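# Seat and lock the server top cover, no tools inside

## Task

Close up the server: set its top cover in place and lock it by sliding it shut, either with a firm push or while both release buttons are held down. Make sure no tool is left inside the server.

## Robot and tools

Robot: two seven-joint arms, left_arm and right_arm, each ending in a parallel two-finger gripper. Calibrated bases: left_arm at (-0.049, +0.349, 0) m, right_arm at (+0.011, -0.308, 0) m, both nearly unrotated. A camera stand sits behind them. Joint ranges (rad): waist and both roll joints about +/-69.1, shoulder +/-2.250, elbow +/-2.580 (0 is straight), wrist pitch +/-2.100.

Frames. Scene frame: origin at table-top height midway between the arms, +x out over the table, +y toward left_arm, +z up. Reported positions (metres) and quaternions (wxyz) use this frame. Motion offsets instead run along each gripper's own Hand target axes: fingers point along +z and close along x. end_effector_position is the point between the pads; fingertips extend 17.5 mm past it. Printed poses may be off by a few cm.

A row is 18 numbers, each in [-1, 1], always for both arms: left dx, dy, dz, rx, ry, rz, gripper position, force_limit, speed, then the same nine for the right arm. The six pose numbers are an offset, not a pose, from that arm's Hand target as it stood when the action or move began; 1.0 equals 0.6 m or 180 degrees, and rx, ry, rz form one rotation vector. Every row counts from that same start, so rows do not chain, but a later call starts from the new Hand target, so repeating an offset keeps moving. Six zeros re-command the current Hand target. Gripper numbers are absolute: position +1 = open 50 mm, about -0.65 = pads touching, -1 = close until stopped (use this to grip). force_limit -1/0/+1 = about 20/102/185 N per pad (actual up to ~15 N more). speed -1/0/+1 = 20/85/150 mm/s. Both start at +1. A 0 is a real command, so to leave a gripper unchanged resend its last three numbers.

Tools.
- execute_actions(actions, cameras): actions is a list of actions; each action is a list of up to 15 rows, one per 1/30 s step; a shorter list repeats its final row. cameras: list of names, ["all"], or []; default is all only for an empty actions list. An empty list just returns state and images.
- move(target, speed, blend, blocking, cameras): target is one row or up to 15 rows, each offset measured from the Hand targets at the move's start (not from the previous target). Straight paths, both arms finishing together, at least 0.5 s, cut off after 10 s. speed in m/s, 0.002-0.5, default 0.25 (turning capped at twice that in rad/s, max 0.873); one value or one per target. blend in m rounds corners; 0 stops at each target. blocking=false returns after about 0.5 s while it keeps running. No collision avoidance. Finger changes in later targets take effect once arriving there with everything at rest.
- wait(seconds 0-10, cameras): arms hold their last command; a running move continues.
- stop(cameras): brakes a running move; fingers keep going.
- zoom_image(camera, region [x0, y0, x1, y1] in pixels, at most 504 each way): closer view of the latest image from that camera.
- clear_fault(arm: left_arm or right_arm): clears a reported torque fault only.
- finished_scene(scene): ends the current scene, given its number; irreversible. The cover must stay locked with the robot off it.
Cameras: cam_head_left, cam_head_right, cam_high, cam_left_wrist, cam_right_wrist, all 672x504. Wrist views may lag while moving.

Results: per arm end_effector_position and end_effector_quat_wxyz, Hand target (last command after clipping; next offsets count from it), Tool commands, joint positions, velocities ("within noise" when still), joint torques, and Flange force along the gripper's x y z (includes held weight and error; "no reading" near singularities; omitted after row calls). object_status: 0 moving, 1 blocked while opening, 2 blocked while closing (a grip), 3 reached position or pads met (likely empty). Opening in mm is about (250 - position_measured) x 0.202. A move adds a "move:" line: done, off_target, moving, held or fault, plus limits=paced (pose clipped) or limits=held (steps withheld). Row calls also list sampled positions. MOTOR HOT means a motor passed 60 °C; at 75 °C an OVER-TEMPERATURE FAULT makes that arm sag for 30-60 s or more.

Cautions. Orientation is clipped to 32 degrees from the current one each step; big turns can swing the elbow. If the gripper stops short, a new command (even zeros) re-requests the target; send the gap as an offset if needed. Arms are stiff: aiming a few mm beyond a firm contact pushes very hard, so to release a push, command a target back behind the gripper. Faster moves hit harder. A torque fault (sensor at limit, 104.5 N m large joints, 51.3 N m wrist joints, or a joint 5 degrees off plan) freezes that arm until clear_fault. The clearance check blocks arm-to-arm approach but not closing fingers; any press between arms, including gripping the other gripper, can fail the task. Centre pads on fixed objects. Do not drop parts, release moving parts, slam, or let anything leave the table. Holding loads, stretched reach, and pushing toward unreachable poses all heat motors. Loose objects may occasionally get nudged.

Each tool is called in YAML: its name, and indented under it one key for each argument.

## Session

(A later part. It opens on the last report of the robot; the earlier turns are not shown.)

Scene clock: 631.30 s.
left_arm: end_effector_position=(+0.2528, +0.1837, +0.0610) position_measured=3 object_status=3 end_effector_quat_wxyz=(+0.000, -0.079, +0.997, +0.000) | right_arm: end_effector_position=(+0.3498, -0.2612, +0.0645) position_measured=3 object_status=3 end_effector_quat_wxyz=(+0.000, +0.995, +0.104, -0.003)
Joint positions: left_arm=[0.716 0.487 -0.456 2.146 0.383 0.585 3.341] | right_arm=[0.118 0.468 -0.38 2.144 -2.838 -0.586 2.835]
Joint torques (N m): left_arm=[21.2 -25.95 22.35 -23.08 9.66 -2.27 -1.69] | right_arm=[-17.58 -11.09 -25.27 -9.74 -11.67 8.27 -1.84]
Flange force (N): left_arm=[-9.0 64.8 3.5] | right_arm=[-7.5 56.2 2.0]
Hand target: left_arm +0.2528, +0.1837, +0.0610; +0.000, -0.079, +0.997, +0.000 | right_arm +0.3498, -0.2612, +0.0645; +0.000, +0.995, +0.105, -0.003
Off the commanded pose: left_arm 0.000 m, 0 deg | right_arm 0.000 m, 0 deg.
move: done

move:
  target: [0,-0.0008,0,0,0,-0.0111,1,-1,0, 0,0,0,0,0,-0.0056,1,-0.99,0]
  speed: 0.02

Scene clock: 646.10 s.
left_arm: end_effector_position=(+0.2528, +0.1832, +0.0610) position_measured=3 object_status=3 end_effector_quat_wxyz=(+0.000, -0.096, +0.995, +0.000) | right_arm: end_effector_position=(+0.3499, -0.2612, +0.0645) position_measured=3 object_status=3 end_effector_quat_wxyz=(-0.001, +0.994, +0.113, -0.003)
Joint positions: left_arm=[0.724 0.489 -0.465 2.144 0.391 0.588 3.369] | right_arm=[0.121 0.468 -0.384 2.144 -2.835 -0.587 2.849]
Joint torques (N m): left_arm=[14.78 -25.19 15.47 -24.86 11.52 -4.48 2.03] | right_arm=[-16.66 -9.52 -23.94 -4.79 -11.53 5.43 -1.65]
Flange force (N): left_arm=[-2.2 61.7 1.7] | right_arm=[-0.1 53.5 2.1]
Hand target: left_arm +0.2529, +0.1832, +0.0610; +0.000, -0.096, +0.995, +0.000 | right_arm +0.3498, -0.2612, +0.0645; -0.001, +0.994, +0.113, -0.003
Off the commanded pose: left_arm 0.000 m, 0 deg | right_arm 0.000 m, 0 deg.
move: done

move:
  target: [0,0,0,0,0,0.0015,1,-1,0, 0,-0.0004,0,0,0,-0.0056,1,-0.99,0]
  speed: 0.02

Scene clock: 650.50 s.
left_arm: end_effector_position=(+0.2529, +0.1832, +0.0610) position_measured=3 object_status=3 end_effector_quat_wxyz=(+0.000, -0.094, +0.996, +0.000) | right_arm: end_effector_position=(+0.3497, -0.2610, +0.0645) position_measured=3 object_status=3 end_effector_quat_wxyz=(-0.001, +0.993, +0.122, -0.003)
Joint positions: left_arm=[0.724 0.489 -0.464 2.144 0.39 0.588 3.365] | right_arm=[0.124 0.469 -0.389 2.144 -2.831 -0.588 2.862]
Joint torques (N m): left_arm=[15.56 -24.69 16.2 -23.03 10.39 -3.47 1.01] | right_arm=[-15.74 -9.64 -22.87 -5.46 -10.82 5.74 -1.6]
Flange force (N): left_arm=[-4.4 58.7 2.3] | right_arm=[-2.1 50.6 0.8]
Hand target: left_arm +0.2529, +0.1832, +0.0610; +0.000, -0.094, +0.996, +0.000 | right_arm +0.3497, -0.2610, +0.0645; -0.001, +0.993, +0.122, -0.003
Off the commanded pose: left_arm 0.000 m, 0 deg | right_arm 0.000 m, 0 deg.
move: done

execute_actions:
  actions: []
  cameras: ["cam_left_wrist","cam_right_wrist"]

zoom_image:
  camera: "cam_right_wrist"
  region: [150, 350, 550, 504]

zoom_image:
  camera: "cam_left_wrist"
  region: [130, 350, 530, 504]

Scene clock: 653.30 s.
left_arm: end_effector_position=(+0.2529, +0.1832, +0.0610) position_measured=3 object_status=3 end_effector_quat_wxyz=(+0.000, -0.094, +0.996, +0.000) | right_arm: end_effector_position=(+0.3497, -0.2610, +0.0645) position_measured=3 object_status=3 end_effector_quat_wxyz=(-0.001, +0.993, +0.122, -0.003)
Joint positions: left_arm=[0.724 0.489 -0.464 2.144 0.39 0.588 3.365] | right_arm=[0.124 0.469 -0.389 2.144 -2.831 -0.588 2.862]
Joint velocities: within noise
Joint torques (N m): left_arm=[15.61 -24.71 16.23 -23.18 10.39 -3.56 0.99] | right_arm=[-15.79 -9.67 -22.89 -5.51 -10.82 5.75 -1.59]
Flange force (N): left_arm=[-4.3 59.0 2.2] | right_arm=[-2.3 50.7 0.8]
Hand target: left_arm +0.2529, +0.1832, +0.0610; +0.000, -0.094, +0.996, +0.000 | right_arm +0.3497, -0.2610, +0.0645; -0.001, +0.993, +0.122, -0.003
Tool commands: left_gripper/position=+1.0 left_gripper/force_limit=-1.0 left_gripper/speed=+0.0 right_gripper/position=+1.0 right_gripper/force_limit=-0.99 right_gripper/speed=+0.0
Off the commanded pose: left_arm 0.000 m, 0 deg | right_arm 0.000 m, 0 deg.
camera_calibration:
cam_left_wrist: T_world_to_cam=[[-0.988643, -0.149156, 0.0183571, 0.277681], [-0.149424, 0.988671, -0.0142105, -0.0783432], [-0.0160296, -0.0167921, -0.999731, 0.235726], [0, 0, 0, 1]] pos_world=[0.2666, 0.122832, 0.229452]
cam_right_wrist: T_world_to_cam=[[0.971483, 0.235777, -0.025111, -0.27707], [0.236152, -0.971627, 0.0131616, -0.28789], [-0.0212954, -0.0187163, -0.999598, 0.23346], [0, 0, 0, 1]] pos_world=[0.342126, -0.210025, 0.230198]
Images, in order (width x height): cam_left_wrist 672x504, cam_right_wrist 672x504.

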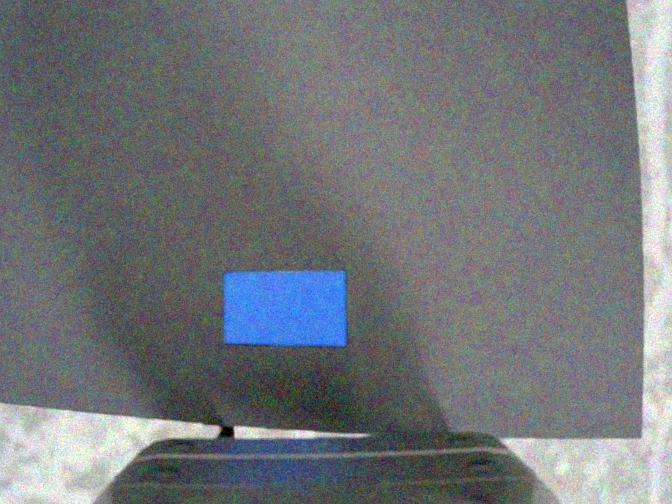

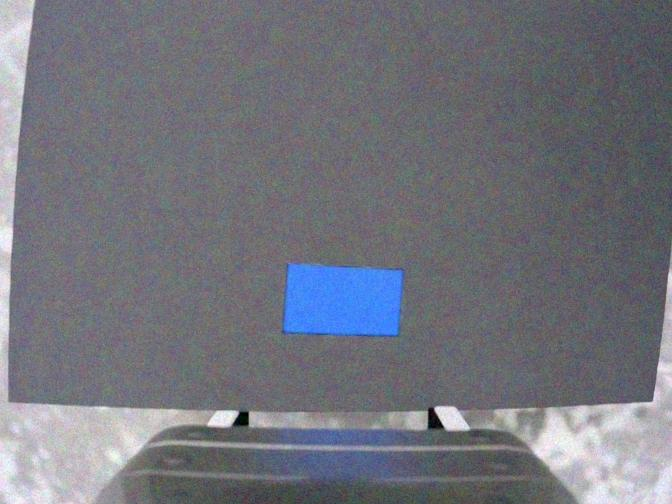

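Scaled by 1.260.

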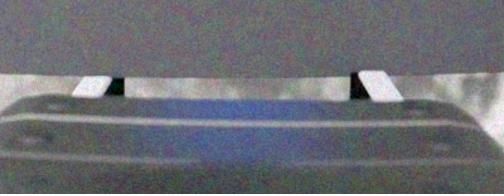

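Scaled by 1.260.

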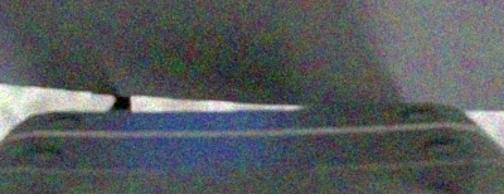

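move:
  target:
    - [0,0,0.0667,0,0,0,1,-1,0, 0,0,0.0667,0,0,0,1,-0.99,0]
    - [0,0.0133,0.0667,0,0,0,1,-1,0, 0,0.0133,0.0667,0,0,0,1,-0.99,0]
    - [-0.0167,0.0133,0.0667,0,0,0.0015,-1,-1,0, 0.0100,0.0133,0.0667,0,0,0.0190,-1,-0.99,0]
  speed: [0.05,0.04,0.06]
  cameras: ["cam_left_wrist","cam_right_wrist"]

Scene clock: 678.33 s.
left_arm: end_effector_position=(+0.2612, +0.1929, +0.0210) position_measured=251 object_status=3 end_effector_quat_wxyz=(+0.000, -0.092, +0.996, +0.000) | right_arm: end_effector_position=(+0.3616, -0.2674, +0.0305) position_measured=3 object_status=2 end_effector_quat_wxyz=(+0.001, +0.996, +0.092, +0.006)
Joint positions: left_arm=[0.617 0.585 -0.378 2.17 0.473 0.465 3.251] | right_arm=[0.067 0.552 -0.292 2.159 -2.791 -0.464 2.793]
Joint velocities: left_arm=[within noise] | right_arm=[-0.006 0.001 0.007 0 -0.01 0.001 0.008]
Joint torques (N m): left_arm=[1.84 -14.86 -0.24 -3.52 0.18 0.1 0.31] | right_arm=[5.23 64.28 14.29 -9.57 8.37 25.33 -0.37]
Flange force (N): left_arm=[-4.0 4.9 0.4] | right_arm=[-57.0 -17.8 -305.7]
Hand target: left_arm +0.2612, +0.1929, +0.0210; +0.000, -0.092, +0.996, +0.000 | right_arm +0.3572, -0.2673, +0.0244; +0.000, +0.996, +0.092, -0.003
Off the commanded pose: left_arm 0.000 m, 0 deg | right_arm 0.008 m, 1 deg.
TORQUE WARNING: the torque sensor of joint 2 (shoulder) of the right arm reached its warning level (56.7 N m). A warning alone does not stop the arm.
move: off_target (right_arm); target 3's new numbers were sent with right_arm's hand 0.008 m and 1 deg from that target
camera_calibration:
cam_left_wrist: T_world_to_cam=[[-0.98933, -0.144538, 0.0183131, 0.28743], [-0.144806, 0.989358, -0.0142203, -0.0886375], [-0.0160628, -0.0167204, -0.999731, 0.195929], [0, 0, 0, 1]] pos_world=[0.274675, 0.132515, 0.189352]
cam_right_wrist: T_world_to_cam=[[0.984092, 0.177471, -0.00822015, -0.308664], [0.17759, -0.983955, 0.0171652, -0.278747], [-0.00504193, -0.018352, -0.999819, 0.193878], [0, 0, 0, 1]] pos_world=[0.354233, -0.215937, 0.19609]
Images, in order (width x height): cam_left_wrist 672x504, cam_right_wrist 672x504.

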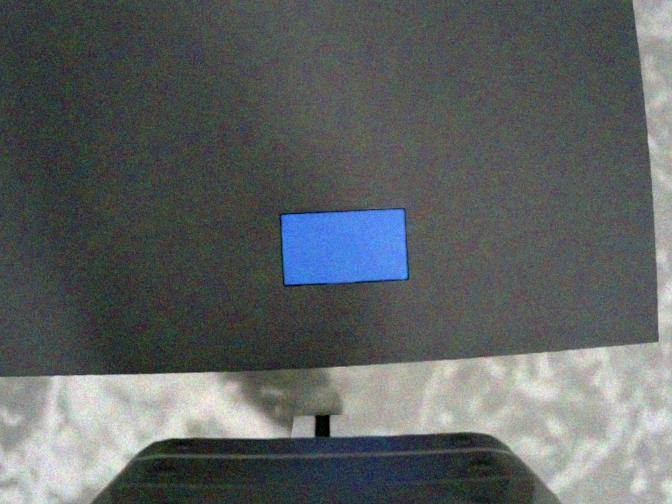

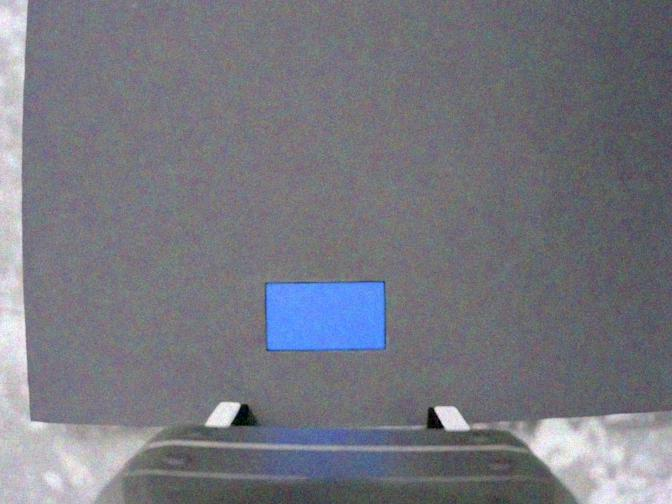

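move:
  target: [0,0,0,0,0,0,-1,-1,0, 0,0,-0.0333,0,0,0,-1,-0.99,0]
  speed: 0.1
  cameras: ["cam_left_wrist","cam_right_wrist","cam_high"]

Scene clock: 683.20 s.
left_arm: end_effector_position=(+0.2612, +0.1929, +0.0210) position_measured=251 object_status=3 end_effector_quat_wxyz=(+0.000, -0.092, +0.996, +0.000) | right_arm: end_effector_position=(+0.3573, -0.2673, +0.0444) position_measured=251 object_status=3 end_effector_quat_wxyz=(+0.000, +0.996, +0.092, -0.003)
Joint positions: left_arm=[0.617 0.585 -0.378 2.17 0.473 0.465 3.251] | right_arm=[0.092 0.521 -0.324 2.143 -2.826 -0.528 2.824]
Joint torques (N m): left_arm=[1.82 -14.91 -0.22 -3.51 0.15 0.11 0.29] | right_arm=[0.82 -13.44 -1.36 -3.74 0.16 -0.15 -0.08]
Flange force (N): left_arm=[-4.0 4.8 0.5] | right_arm=[0.7 -2.4 -2.1]
Hand target: left_arm +0.2612, +0.1929, +0.0210; +0.000, -0.092, +0.996, +0.000 | right_arm +0.3573, -0.2673, +0.0444; +0.000, +0.996, +0.092, -0.003
Off the commanded pose: left_arm 0.000 m, 0 deg | right_arm 0.000 m, 0 deg.
TORQUE WARNING: the torque sensor of joint 2 (shoulder) of the right arm reached its warning level (56.7 N m). A warning alone does not stop the arm.
move: done
camera_calibration:
cam_left_wrist: T_world_to_cam=[[-0.989344, -0.144441, 0.0183124, 0.287421], [-0.144708, 0.989372, -0.0142226, -0.0886655], [-0.0160635, -0.016721, -0.999731, 0.195929], [0, 0, 0, 1]] pos_world=[0.274675, 0.132515, 0.189352]
cam_right_wrist: T_world_to_cam=[[0.983815, 0.177397, -0.025253, -0.303525], [0.177775, -0.983977, 0.0135813, -0.277957], [-0.0224391, -0.0178509, -0.999589, 0.214077], [0, 0, 0, 1]] pos_world=[0.35283, -0.215838, 0.210099]
Images, in order (width x height): cam_high 672x504, cam_left_wrist 672x504, cam_right_wrist 672x504.

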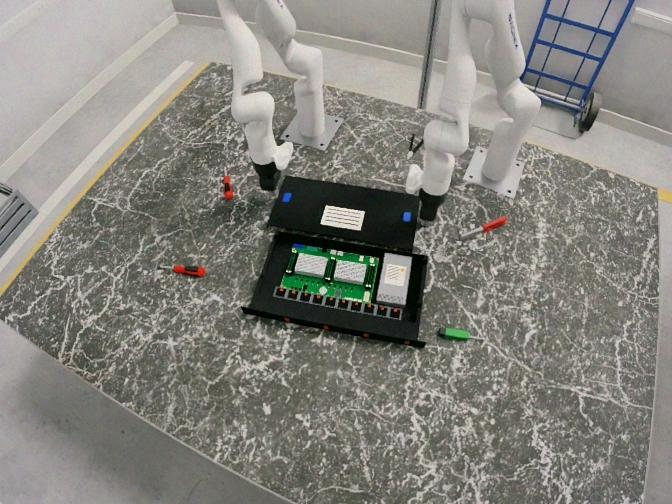

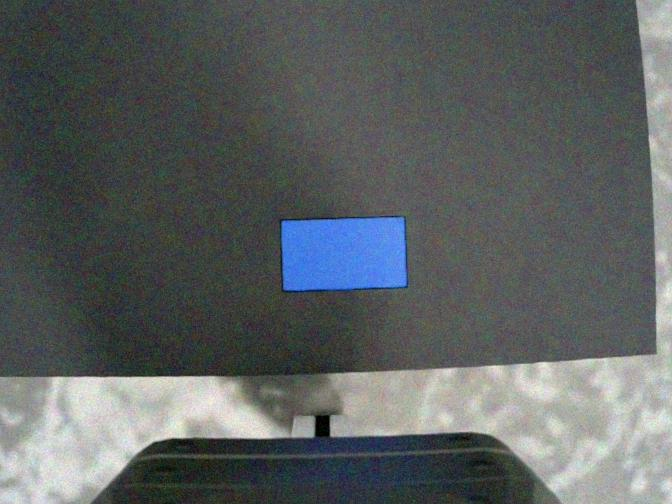

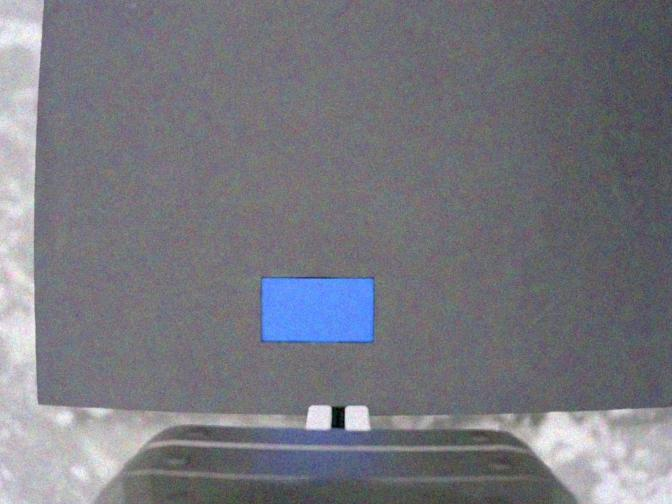

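move:
  target:
    - [0,0,0,0,0,0.002,-1,-1,0, 0,0.0417,0,0,0,0.002,-1,-0.99,0]
    - [0,-0.0117,0,0,0,0.002,-1,-1,0, 0,0.0417,0.0333,0,0,0.002,-1,-0.99,0]
    - [0,-0.0117,0,0,0,0.002,-1,-1,0, 0,0.0167,0.0333,0,0,0.002,-1,-0.99,0]
  speed: [0.08,0.05,0.05]
  cameras: ["cam_left_wrist","cam_right_wrist"]

Scene clock: 692.87 s.
left_arm: end_effector_position=(+0.2625, +0.1860, +0.0210) position_measured=251 object_status=3 end_effector_quat_wxyz=(+0.000, -0.088, +0.996, +0.000) | right_arm: end_effector_position=(+0.3591, -0.2771, +0.0244) position_measured=251 object_status=3 end_effector_quat_wxyz=(+0.000, +0.996, +0.089, -0.003)
Joint positions: left_arm=[0.635 0.591 -0.38 2.156 0.47 0.474 3.266] | right_arm=[0.093 0.57 -0.289 2.156 -2.795 -0.465 2.819]
Joint torques (N m): left_arm=[1.85 -15.01 -0.31 -3.57 0.19 0.08 0.27] | right_arm=[0.82 -13.77 -1.33 -3.17 0.13 -0.15 -0.05]
Flange force (N): left_arm=[-4.1 4.7 0.3] | right_arm=[0.6 -2.6 -2.0]
Hand target: left_arm +0.2625, +0.1860, +0.0210; +0.000, -0.088, +0.996, +0.000 | right_arm +0.3591, -0.2771, +0.0244; +0.000, +0.996, +0.089, -0.003
Off the commanded pose: left_arm 0.000 m, 0 deg | right_arm 0.000 m, 0 deg.
move: done
camera_calibration:
cam_left_wrist: T_world_to_cam=[[-0.990217, -0.138322, 0.0183444, 0.28683], [-0.138588, 0.990249, -0.0141543, -0.0833879], [-0.0162076, -0.0165582, -0.999732, 0.195846], [0, 0, 0, 1]] pos_world=[0.275642, 0.125492, 0.189351]
cam_right_wrist: T_world_to_cam=[[0.984921, 0.171163, -0.0251789, -0.306144], [0.171538, -0.985084, 0.0135534, -0.285761], [-0.0224835, -0.0176682, -0.999591, 0.194014], [0, 0, 0, 1]] pos_world=[0.354908, -0.22567, 0.190099]
Images, in order (width x height): cam_left_wrist 672x504, cam_right_wrist 672x504.

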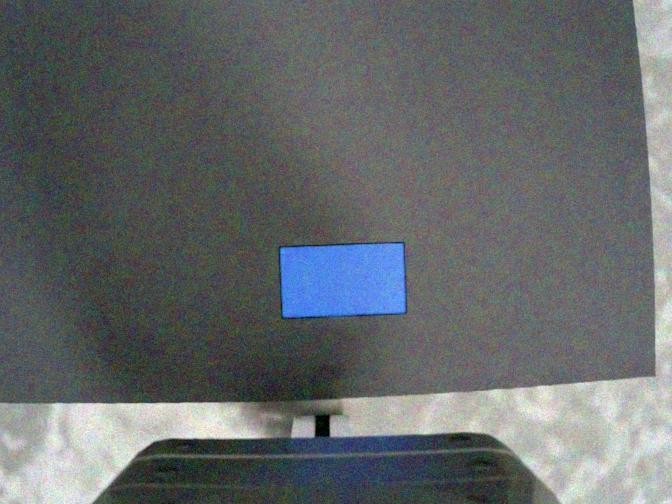

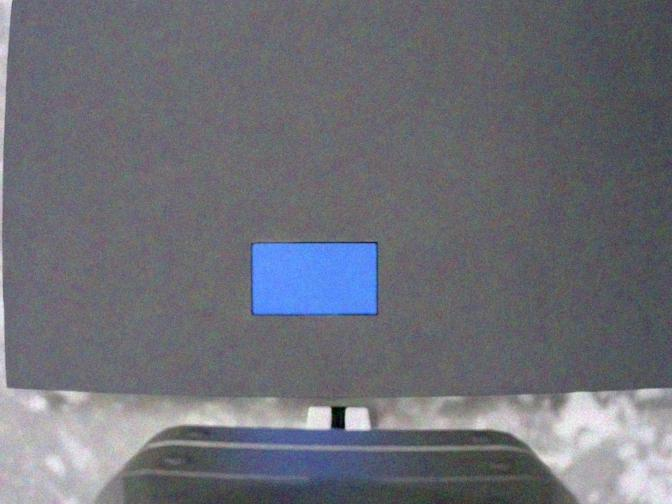

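move:
  target: [0,-0.0075,0,0,0,0,-1,-1,0, 0,-0.0058,0,0,0,0,-1,-0.99,0]
  speed: 0.04

move:
  target: [0,-0.0033,0,0,0,0,-1,-1,0, 0,-0.0017,0,0,0,0,-1,-0.99,0]
  speed: 0.03

Scene clock: 697.23 s.
left_arm: end_effector_position=(+0.2633, +0.1816, +0.0210) position_measured=251 object_status=3 end_effector_quat_wxyz=(+0.000, -0.088, +0.996, +0.000) | right_arm: end_effector_position=(+0.3584, -0.2737, +0.0244) position_measured=251 object_status=3 end_effector_quat_wxyz=(+0.000, +0.996, +0.089, -0.003)
Joint positions: left_arm=[0.646 0.594 -0.382 2.147 0.47 0.48 3.278] | right_arm=[0.083 0.57 -0.288 2.157 -2.795 -0.464 2.81]
Joint torques (N m): left_arm=[1.89 -15.12 -0.23 -3.65 0.19 0.11 0.28] | right_arm=[0.81 -13.8 -1.29 -3.15 0.17 -0.22 -0.06]
Flange force (N): left_arm=[-4.1 4.7 0.2] | right_arm=[0.6 -2.6 -1.8]
Hand target: left_arm +0.2633, +0.1816, +0.0210; +0.000, -0.088, +0.996, +0.000 | right_arm +0.3584, -0.2737, +0.0244; +0.000, +0.996, +0.089, -0.003
Off the commanded pose: left_arm 0.000 m, 0 deg | right_arm 0.000 m, 0 deg.
move: done

Scene clock: 697.93 s.
left_arm: end_effector_position=(+0.2636, +0.1796, +0.0210) position_measured=251 object_status=3 end_effector_quat_wxyz=(+0.000, -0.088, +0.996, +0.000) | right_arm: end_effector_position=(+0.3583, -0.2727, +0.0244) position_measured=251 object_status=3 end_effector_quat_wxyz=(+0.000, +0.996, +0.089, -0.003)
Joint positions: left_arm=[0.651 0.596 -0.383 2.143 0.47 0.483 3.283] | right_arm=[0.08 0.569 -0.288 2.157 -2.796 -0.464 2.807]
Joint torques (N m): left_arm=[1.87 -15.1 -0.35 -3.7 0.18 0.14 0.3] | right_arm=[0.48 -13.72 -1.8 -3.15 -0.03 -0.09 -0.08]
Flange force (N): left_arm=[-3.9 4.9 0.5] | right_arm=[0.5 -1.6 -1.6]
Hand target: left_arm +0.2636, +0.1796, +0.0210; +0.000, -0.088, +0.996, +0.000 | right_arm +0.3583, -0.2727, +0.0244; +0.000, +0.996, +0.089, -0.003
Off the commanded pose: left_arm 0.000 m, 0 deg | right_arm 0.000 m, 0 deg.
move: done

move:
  target: [0,-0.0050,0,0,0,0,-1,-1,0, 0,0,0,0,0,0,-1,-0.99,0]
  speed: 0.03

move:
  target: [0,-0.0017,0,0,0,0,-1,-1,0, 0,-0.0017,0,0,0,0,-1,-0.99,0]
  speed: 0.03

Scene clock: 701.00 s.
left_arm: end_effector_position=(+0.2642, +0.1768, +0.0210) position_measured=251 object_status=3 end_effector_quat_wxyz=(+0.000, -0.088, +0.996, +0.000) | right_arm: end_effector_position=(+0.3583, -0.2728, +0.0244) position_measured=251 object_status=3 end_effector_quat_wxyz=(+0.000, +0.996, +0.089, -0.003)
Joint positions: left_arm=[0.659 0.598 -0.385 2.137 0.469 0.487 3.291] | right_arm=[0.08 0.569 -0.288 2.157 -2.796 -0.464 2.807]
Joint torques (N m): left_arm=[10.09 -17.54 10.41 -12.43 4.33 -1.16 0.04] | right_arm=[-7.54 -12.2 -12.41 -3.03 -3.67 2.57 -0.26]
Flange force (N): left_arm=[-4.1 33.1 -10.7] | right_arm=[0.2 21.8 -1.1]
Hand target: left_arm +0.2642, +0.1767, +0.0210; +0.000, -0.088, +0.996, +0.000 | right_arm +0.3583, -0.2727, +0.0244; +0.000, +0.996, +0.089, -0.003
Off the commanded pose: left_arm 0.000 m, 0 deg | right_arm 0.000 m, 0 deg.
move: done

Scene clock: 701.70 s.
left_arm: end_effector_position=(+0.2643, +0.1757, +0.0210) position_measured=251 object_status=3 end_effector_quat_wxyz=(+0.000, -0.088, +0.996, +0.000) | right_arm: end_effector_position=(+0.3581, -0.2717, +0.0244) position_measured=251 object_status=3 end_effector_quat_wxyz=(+0.000, +0.996, +0.089, -0.003)
Joint positions: left_arm=[0.661 0.599 -0.385 2.135 0.469 0.488 3.294] | right_arm=[0.077 0.569 -0.288 2.157 -2.796 -0.464 2.804]
Joint torques (N m): left_arm=[15.15 -18.84 16.99 -17.7 6.86 -1.85 -0.07] | right_arm=[-14.24 -10.98 -21.36 -2.43 -6.8 4.46 -0.39]
Flange force (N): left_arm=[-4.2 50.7 -17.4] | right_arm=[1.0 41.5 0.5]
Hand target: left_arm +0.2644, +0.1757, +0.0210; +0.000, -0.088, +0.996, +0.000 | right_arm +0.3581, -0.2717, +0.0244; +0.000, +0.996, +0.089, -0.003
Off the commanded pose: left_arm 0.000 m, 0 deg | right_arm 0.000 m, 0 deg.
move: done

move:
  target:
    - [0,-0.0008,0,0,0,0,-1,-1,0, 0,-0.0008,0,0,0,0,-1,-0.99,0]
    - [0,-0.0008,-0.0333,0,0,0,-1,-1,0, 0,-0.0008,-0.0333,0,0,0,-1,-0.99,0]
  speed: 0.04
  cameras: ["cam_left_wrist","cam_right_wrist"]

Scene clock: 705.53 s.
left_arm: end_effector_position=(+0.2644, +0.1752, +0.0410) position_measured=251 object_status=3 end_effector_quat_wxyz=(+0.000, -0.088, +0.996, +0.000) | right_arm: end_effector_position=(+0.3581, -0.2712, +0.0444) position_measured=251 object_status=3 end_effector_quat_wxyz=(+0.000, +0.996, +0.089, -0.003)
Joint positions: left_arm=[0.695 0.554 -0.426 2.119 0.429 0.551 3.331] | right_arm=[0.102 0.521 -0.321 2.142 -2.828 -0.528 2.832]
Joint torques (N m): left_arm=[17.03 -26.13 17.69 -22.96 8.73 -2.98 -0.12] | right_arm=[-16.94 -11.49 -24.31 -4.55 -8.97 5.34 -0.5]
Flange force (N): left_arm=[-4.2 57.3 2.0] | right_arm=[-0.2 49.6 3.3]
Hand target: left_arm +0.2644, +0.1752, +0.0410; +0.000, -0.088, +0.996, +0.000 | right_arm +0.3581, -0.2712, +0.0444; +0.000, +0.996, +0.089, -0.003
Off the commanded pose: left_arm 0.000 m, 0 deg | right_arm 0.000 m, 0 deg.
move: done
camera_calibration:
cam_left_wrist: T_world_to_cam=[[-0.990231, -0.138224, 0.0183438, 0.286843], [-0.138491, 0.990263, -0.0141566, -0.0721748], [-0.0162084, -0.0165588, -0.999732, 0.215693], [0, 0, 0, 1]] pos_world=[0.277541, 0.114692, 0.209351]
cam_right_wrist: T_world_to_cam=[[0.984904, 0.171258, -0.0251969, -0.305635], [0.171635, -0.985066, 0.0136508, -0.280099], [-0.0224828, -0.0177694, -0.999589, 0.214065], [0, 0, 0, 1]] pos_world=[0.353909, -0.21977, 0.210099]
Images, in order (width x height): cam_left_wrist 672x504, cam_right_wrist 672x504.

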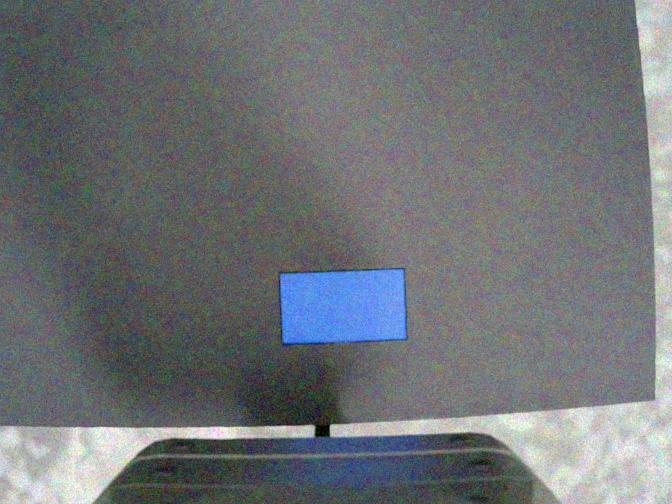

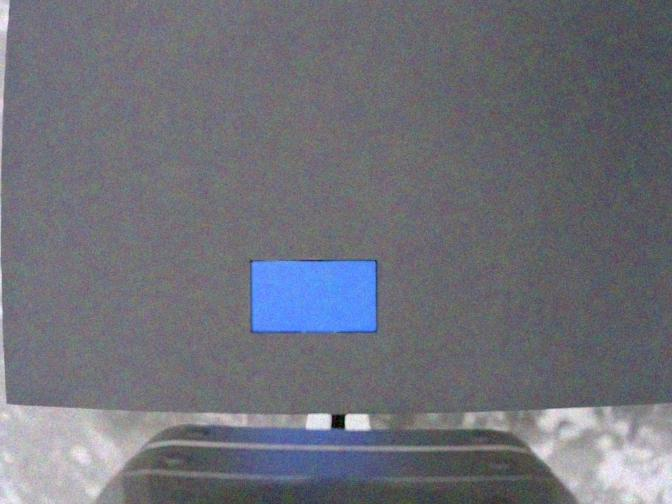

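move:
  target: [0,0,-0.0667,0,0,0,-1,-1,0, 0,0,-0.0667,0,0,0,-1,-0.99,0]
  speed: 0.05
  cameras: ["cam_left_wrist","cam_right_wrist","cam_head_right"]

Scene clock: 711.43 s.
left_arm: end_effector_position=(+0.2644, +0.1752, +0.0810) position_measured=251 object_status=3 end_effector_quat_wxyz=(+0.000, -0.088, +0.996, +0.000) | right_arm: end_effector_position=(+0.3584, -0.2712, +0.0844) position_measured=251 object_status=3 end_effector_quat_wxyz=(+0.000, +0.996, +0.089, -0.003)
Joint positions: left_arm=[0.75 0.468 -0.492 2.079 0.349 0.673 3.403] | right_arm=[0.147 0.431 -0.373 2.1 -2.893 -0.658 2.891]
Joint torques (N m): left_arm=[16.72 -23.95 16.49 -22.93 10.11 -4.21 -0.14] | right_arm=[-16.51 -10.78 -22.84 -5.89 -10.75 4.25 -0.48]
Flange force (N): left_arm=[-4.5 56.1 2.6] | right_arm=[0.4 48.9 2.5]
Hand target: left_arm +0.2644, +0.1752, +0.0810; +0.000, -0.088, +0.996, +0.000 | right_arm +0.3584, -0.2712, +0.0844; +0.000, +0.996, +0.089, -0.003
Off the commanded pose: left_arm 0.000 m, 0 deg | right_arm 0.000 m, 0 deg.
move: done
camera_calibration:
cam_left_wrist: T_world_to_cam=[[-0.990219, -0.138323, 0.0182454, 0.28614], [-0.138588, 0.990249, -0.0141682, -0.0715759], [-0.0161077, -0.0165582, -0.999733, 0.255755], [0, 0, 0, 1]] pos_world=[0.277542, 0.114692, 0.249452]
cam_right_wrist: T_world_to_cam=[[0.984904, 0.17126, -0.0251798, -0.304927], [0.171634, -0.985067, 0.0135523, -0.280672], [-0.0224828, -0.0176695, -0.999591, 0.254077], [0, 0, 0, 1]] pos_world=[0.354209, -0.21977, 0.250099]
Images, in order (width x height): cam_head_right 672x504, cam_left_wrist 672x504, cam_right_wrist 672x504.

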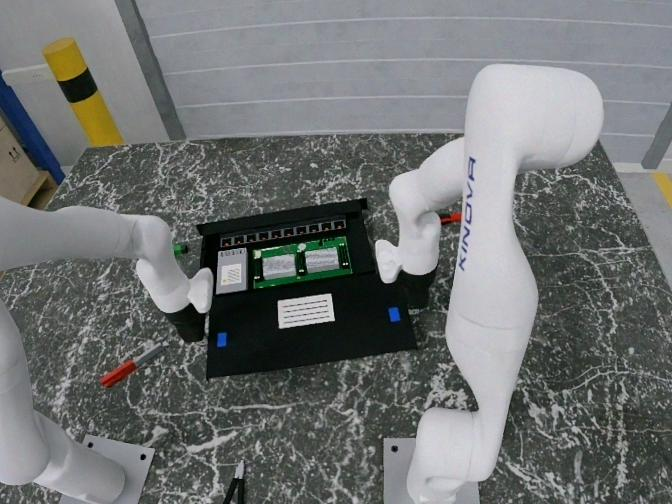

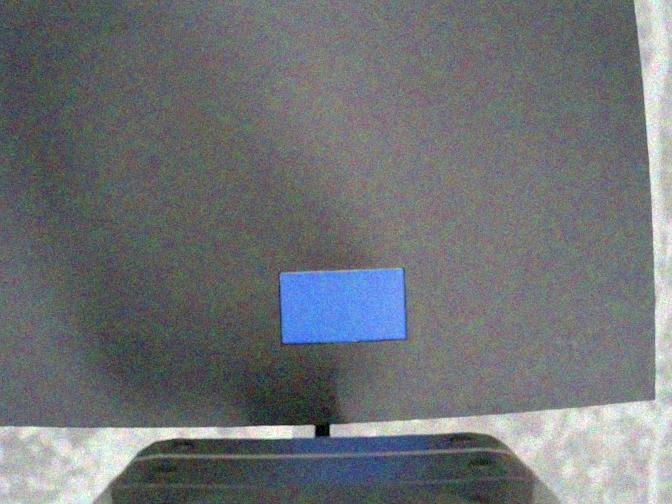

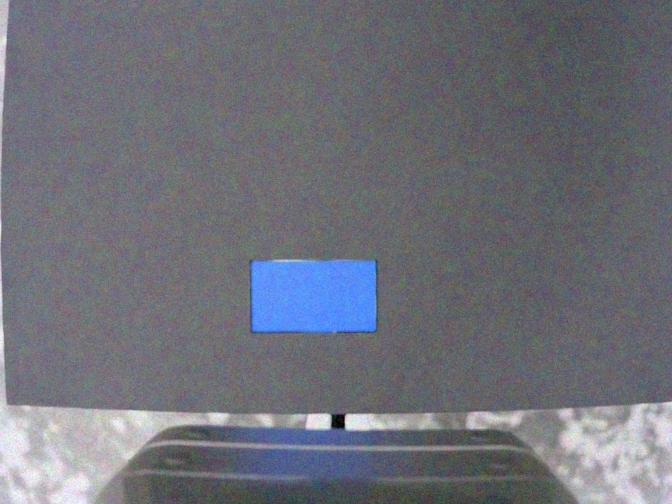

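zoom_image:
  camera: "cam_head_right"
  region: [180, 180, 440, 400]

Scaled by 1.938 from the camera's 672x504 image, which has a finer 960x720 frame.

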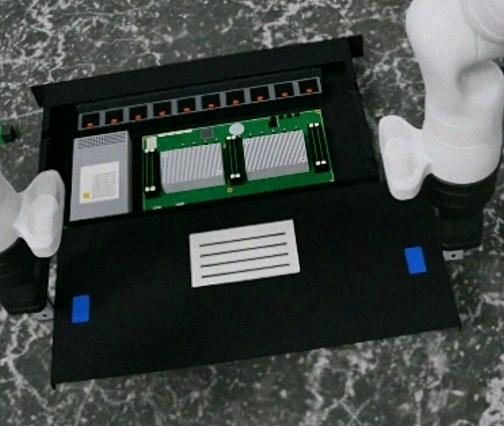

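move:
  target: [-0.1134,0.0294,0,0,0,0,-1,-1,0, 0.1134,-0.0294,0,0,0,0,-1,-0.99,0]
  speed: 0.06

Scene clock: 739.27 s.
left_arm: end_effector_position=(+0.3283, +0.2046, +0.0810) position_measured=251 object_status=3 end_effector_quat_wxyz=(+0.000, -0.088, +0.996, +0.000) | right_arm: end_effector_position=(+0.4222, -0.2418, +0.0840) position_measured=251 object_status=3 end_effector_quat_wxyz=(+0.000, +0.996, +0.089, -0.003)
Joint positions: left_arm=[0.59 0.543 -0.48 1.933 0.358 0.749 3.279] | right_arm=[0.073 0.543 -0.359 1.885 -2.88 -0.766 2.855]
Joint torques (N m): left_arm=[17.22 -23.76 16.41 -17.91 9.6 -1.68 -0.07] | right_arm=[-16.61 -14.85 -22.46 -7.14 -10 3.97 -0.42]
Flange force (N): left_arm=[-3.6 47.5 2.5] | right_arm=[0.3 40.8 1.8]
Hand target: left_arm +0.3283, +0.2046, +0.0810; +0.000, -0.088, +0.996, +0.000 | right_arm +0.4222, -0.2418, +0.0840; +0.000, +0.996, +0.089, -0.003
Off the commanded pose: left_arm 0.000 m, 0 deg | right_arm 0.000 m, 0 deg.
move: done

move:
  target: [-0.1134,0.0286,0,0,0,0,-1,-1,0, 0.1134,-0.0302,0,0,0,0,-1,-0.99,0]
  speed: 0.06

move:
  target: [-0.1134,0.0286,0,0,0,0,-1,-1,0, 0.1134,-0.0302,0,0,0,0,-1,-0.99,0]
  speed: 0.06
  cameras: ["cam_left_wrist","cam_right_wrist","cam_head_right","cam_head_left"]

Scene clock: 744.80 s.
left_arm: end_effector_position=(+0.3922, +0.2334, +0.0810) position_measured=251 object_status=3 end_effector_quat_wxyz=(+0.000, -0.088, +0.996, +0.000) | right_arm: end_effector_position=(+0.4859, -0.2119, +0.0836) position_measured=251 object_status=3 end_effector_quat_wxyz=(+0.000, +0.996, +0.089, -0.003)
Joint positions: left_arm=[0.456 0.63 -0.468 1.757 0.365 0.842 3.195] | right_arm=[0.008 0.66 -0.346 1.648 -2.873 -0.887 2.841]
Joint torques (N m): left_arm=[19.89 -25.48 18.35 -16.5 10.6 -0.47 -0.06] | right_arm=[-19.25 -18.37 -24.54 -7.96 -10.93 4.11 -0.42]
Flange force (N): left_arm=[-2.9 46.7 2.8] | right_arm=[0.5 40.4 1.1]
Hand target: left_arm +0.3923, +0.2334, +0.0810; +0.000, -0.088, +0.996, +0.000 | right_arm +0.4859, -0.2119, +0.0836; +0.000, +0.996, +0.089, -0.003
Off the commanded pose: left_arm 0.000 m, 0 deg | right_arm 0.000 m, 0 deg.
move: done

Scene clock: 746.27 s.
left_arm: end_effector_position=(+0.4562, +0.2623, +0.0810) position_measured=251 object_status=3 end_effector_quat_wxyz=(+0.000, -0.088, +0.996, +0.000) | right_arm: end_effector_position=(+0.5497, -0.1820, +0.0832) position_measured=251 object_status=3 end_effector_quat_wxyz=(+0.000, +0.996, +0.089, -0.003)
Joint positions: left_arm=[0.338 0.729 -0.455 1.549 0.369 0.95 3.143] | right_arm=[-0.053 0.789 -0.334 1.377 -2.869 -1.027 2.847]
Joint torques (N m): left_arm=[22.48 -27.2 19.86 -15.65 11.47 0.32 -0.04] | right_arm=[-21.75 -21.97 -25.7 -8.64 -11.9 3.97 -0.36]
Flange force (N): left_arm=[-2.2 45.8 2.8] | right_arm=[0.2 39.8 1.1]
Hand target: left_arm +0.4562, +0.2623, +0.0810; +0.000, -0.088, +0.996, +0.000 | right_arm +0.5497, -0.1819, +0.0832; +0.000, +0.996, +0.089, -0.003
Off the commanded pose: left_arm 0.000 m, 0 deg | right_arm 0.000 m, 0 deg.
move: done
camera_calibration:
cam_left_wrist: T_world_to_cam=[[-0.990231, -0.138224, 0.0183576, 0.487971], [-0.138493, 0.990261, -0.0142556, -0.131284], [-0.0162083, -0.0166587, -0.99973, 0.260352], [0, 0, 0, 1]] pos_world=[0.469241, 0.201792, 0.249452]
cam_right_wrist: T_world_to_cam=[[0.984904, 0.171257, -0.0251969, -0.508642], [0.171634, -0.985066, 0.0136508, -0.225645], [-0.0224828, -0.0177694, -0.999589, 0.258742], [0, 0, 0, 1]] pos_world=[0.545509, -0.13057, 0.248899]
Images, in order (width x height): cam_head_left 672x504, cam_head_right 672x504, cam_left_wrist 672x504, cam_right_wrist 672x504.

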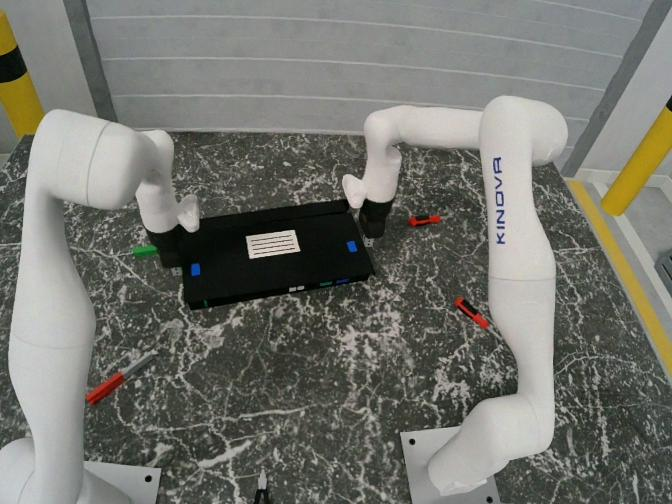

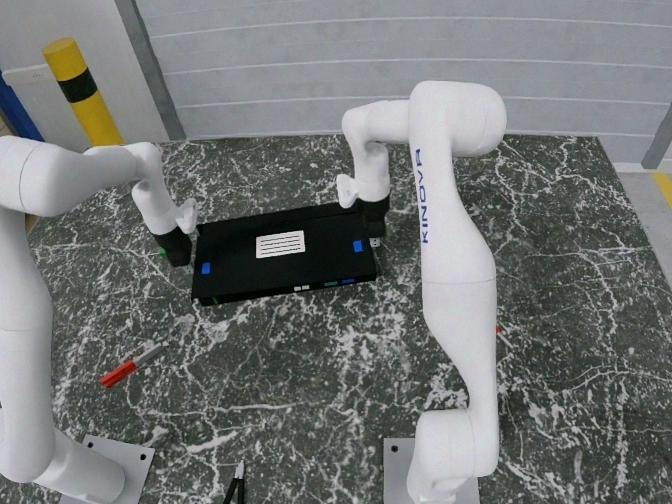

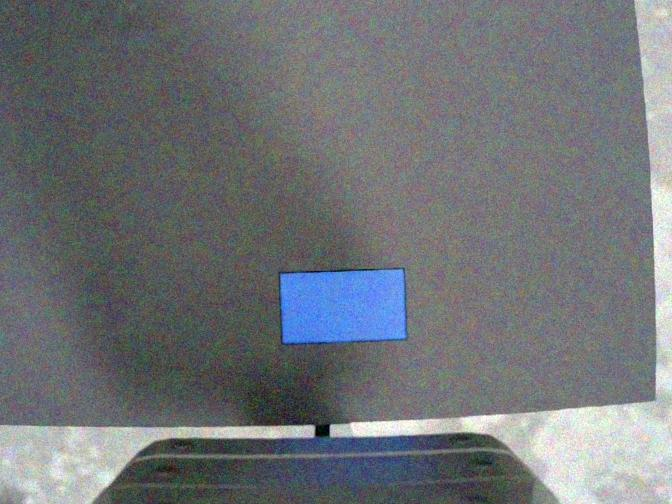

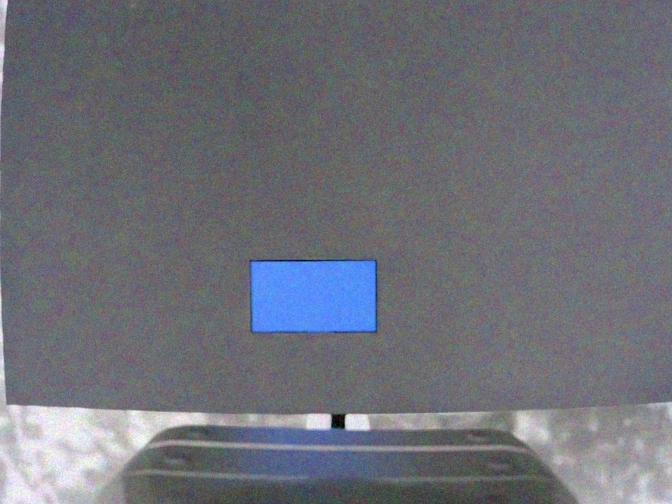

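zoom_image:
  camera: "cam_head_right"
  region: [180, 200, 300, 310]

zoom_image:
  camera: "cam_head_right"
  region: [300, 190, 420, 300]

zoom_image:
  camera: "cam_head_left"
  region: [165, 190, 285, 310]

zoom_image:
  camera: "cam_head_left"
  region: [285, 190, 405, 310]

Scaled by 4.200 from the camera's 672x504 image, which has a finer 960x720 frame.

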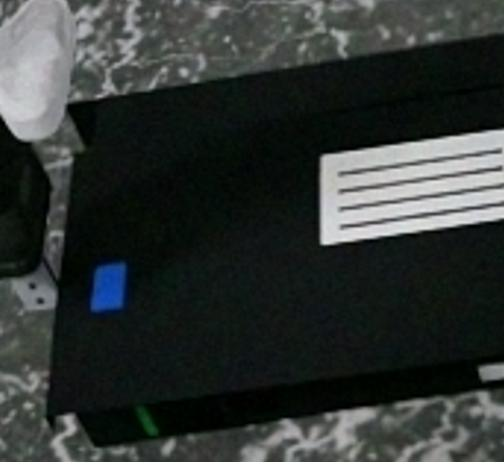

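Scaled by 4.200 from the camera's 672x504 image, which has a finer 960x720 frame.

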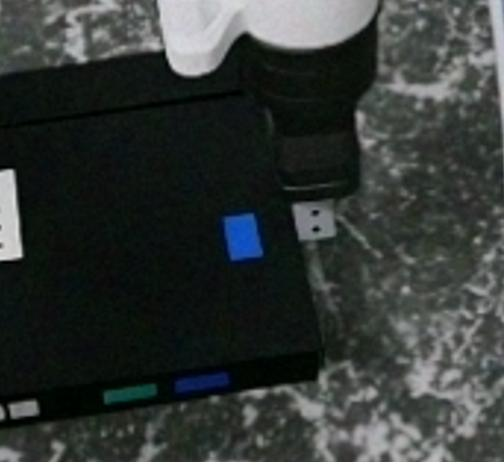

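Scaled by 4.200 from the camera's 672x504 image, which has a finer 960x720 frame.

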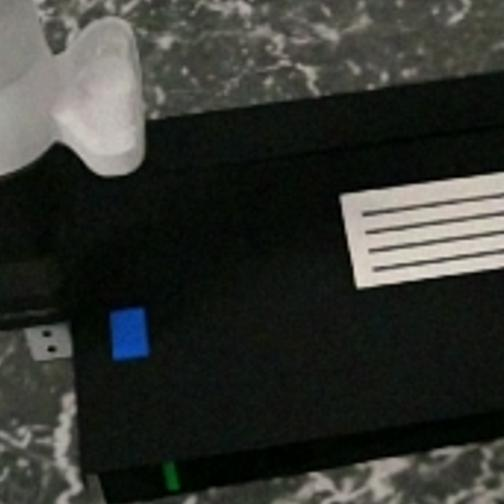

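Scaled by 4.200 from the camera's 672x504 image, which has a finer 960x720 frame.

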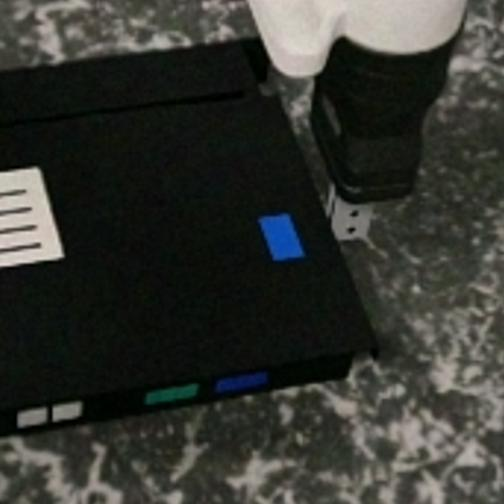

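move:
  target: [-0.0210,-0.0070,0,0,0,-0.0033,-1,-1,0, 0.0290,0.0064,0,0,0,-0.0033,-1,-0.99,0]
  speed: 0.04
  cameras: ["cam_head_right","cam_head_left"]

zoom_image:
  camera: "cam_head_right"
  region: [180, 200, 300, 310]

zoom_image:
  camera: "cam_head_right"
  region: [300, 190, 420, 300]

zoom_image:
  camera: "cam_head_left"
  region: [165, 210, 285, 330]

zoom_image:
  camera: "cam_head_left"
  region: [285, 190, 405, 310]

Scene clock: 785.37 s.
left_arm: end_effector_position=(+0.4694, +0.2604, +0.0810) position_measured=251 object_status=3 end_effector_quat_wxyz=(+0.000, -0.094, +0.996, +0.000) | right_arm: end_effector_position=(+0.5675, -0.1826, +0.0831) position_measured=251 object_status=3 end_effector_quat_wxyz=(+0.000, +0.996, +0.094, -0.003)
Joint positions: left_arm=[0.331 0.754 -0.455 1.497 0.372 0.977 3.16] | right_arm=[-0.052 0.824 -0.334 1.302 -2.866 -1.066 2.874]
Joint torques (N m): left_arm=[23.29 -27.92 20.29 -16.19 11.92 0.07 -0.03] | right_arm=[-22.9 -22.63 -26.28 -8.17 -12.45 3.66 -0.44]
Flange force (N): left_arm=[-2.4 46.4 2.8] | right_arm=[0.5 40.7 0.9]
Hand target: left_arm +0.4694, +0.2604, +0.0810; +0.000, -0.094, +0.996, +0.000 | right_arm +0.5675, -0.1826, +0.0831; +0.000, +0.996, +0.094, -0.003
Off the commanded pose: left_arm 0.000 m, 0 deg | right_arm 0.000 m, 0 deg.
move: done
Images, in order (width x height): cam_head_left 672x504, cam_head_right 672x504.

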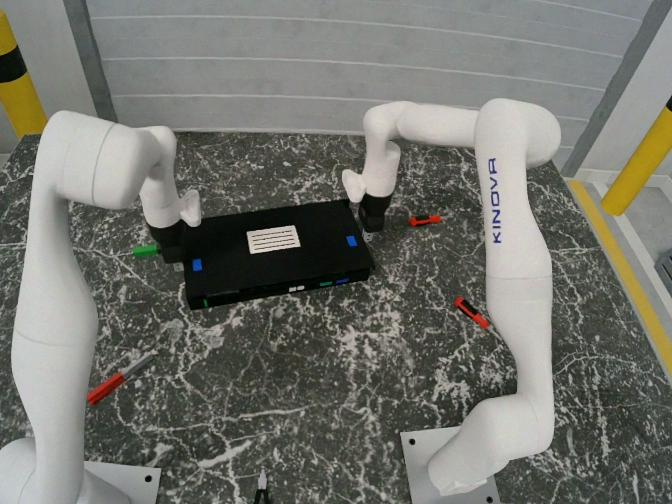

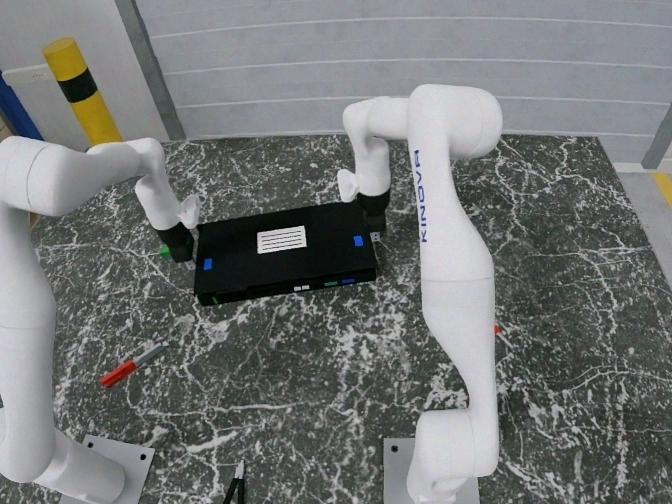

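Scaled by 4.200 from the camera's 672x504 image, which has a finer 960x720 frame.

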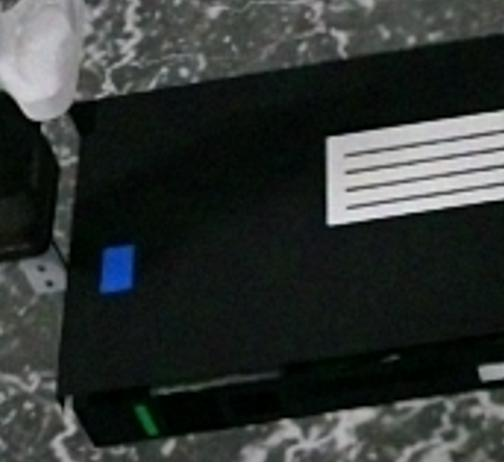

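Scaled by 4.200 from the camera's 672x504 image, which has a finer 960x720 frame.

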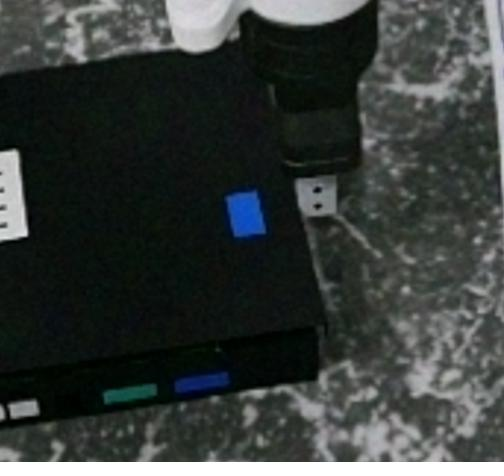

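Scaled by 4.200 from the camera's 672x504 image, which has a finer 960x720 frame.

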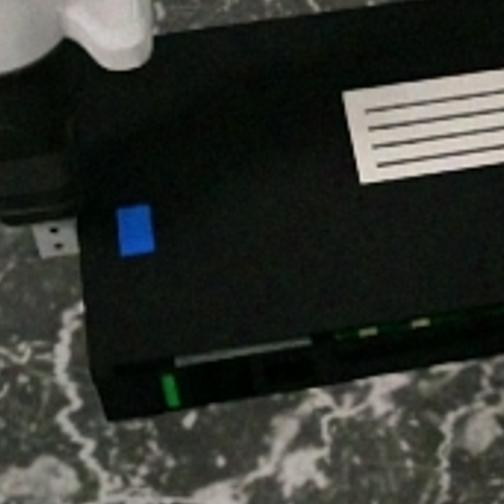

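Scaled by 4.200 from the camera's 672x504 image, which has a finer 960x720 frame.

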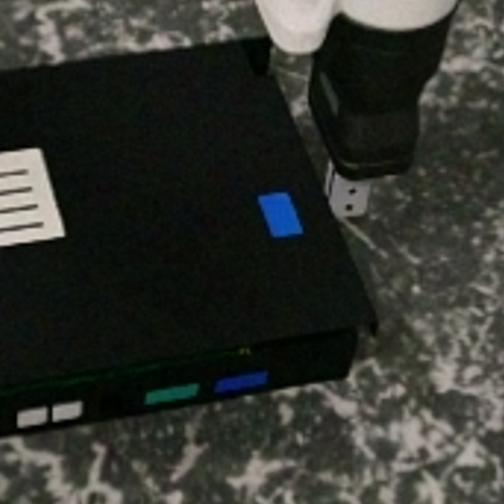

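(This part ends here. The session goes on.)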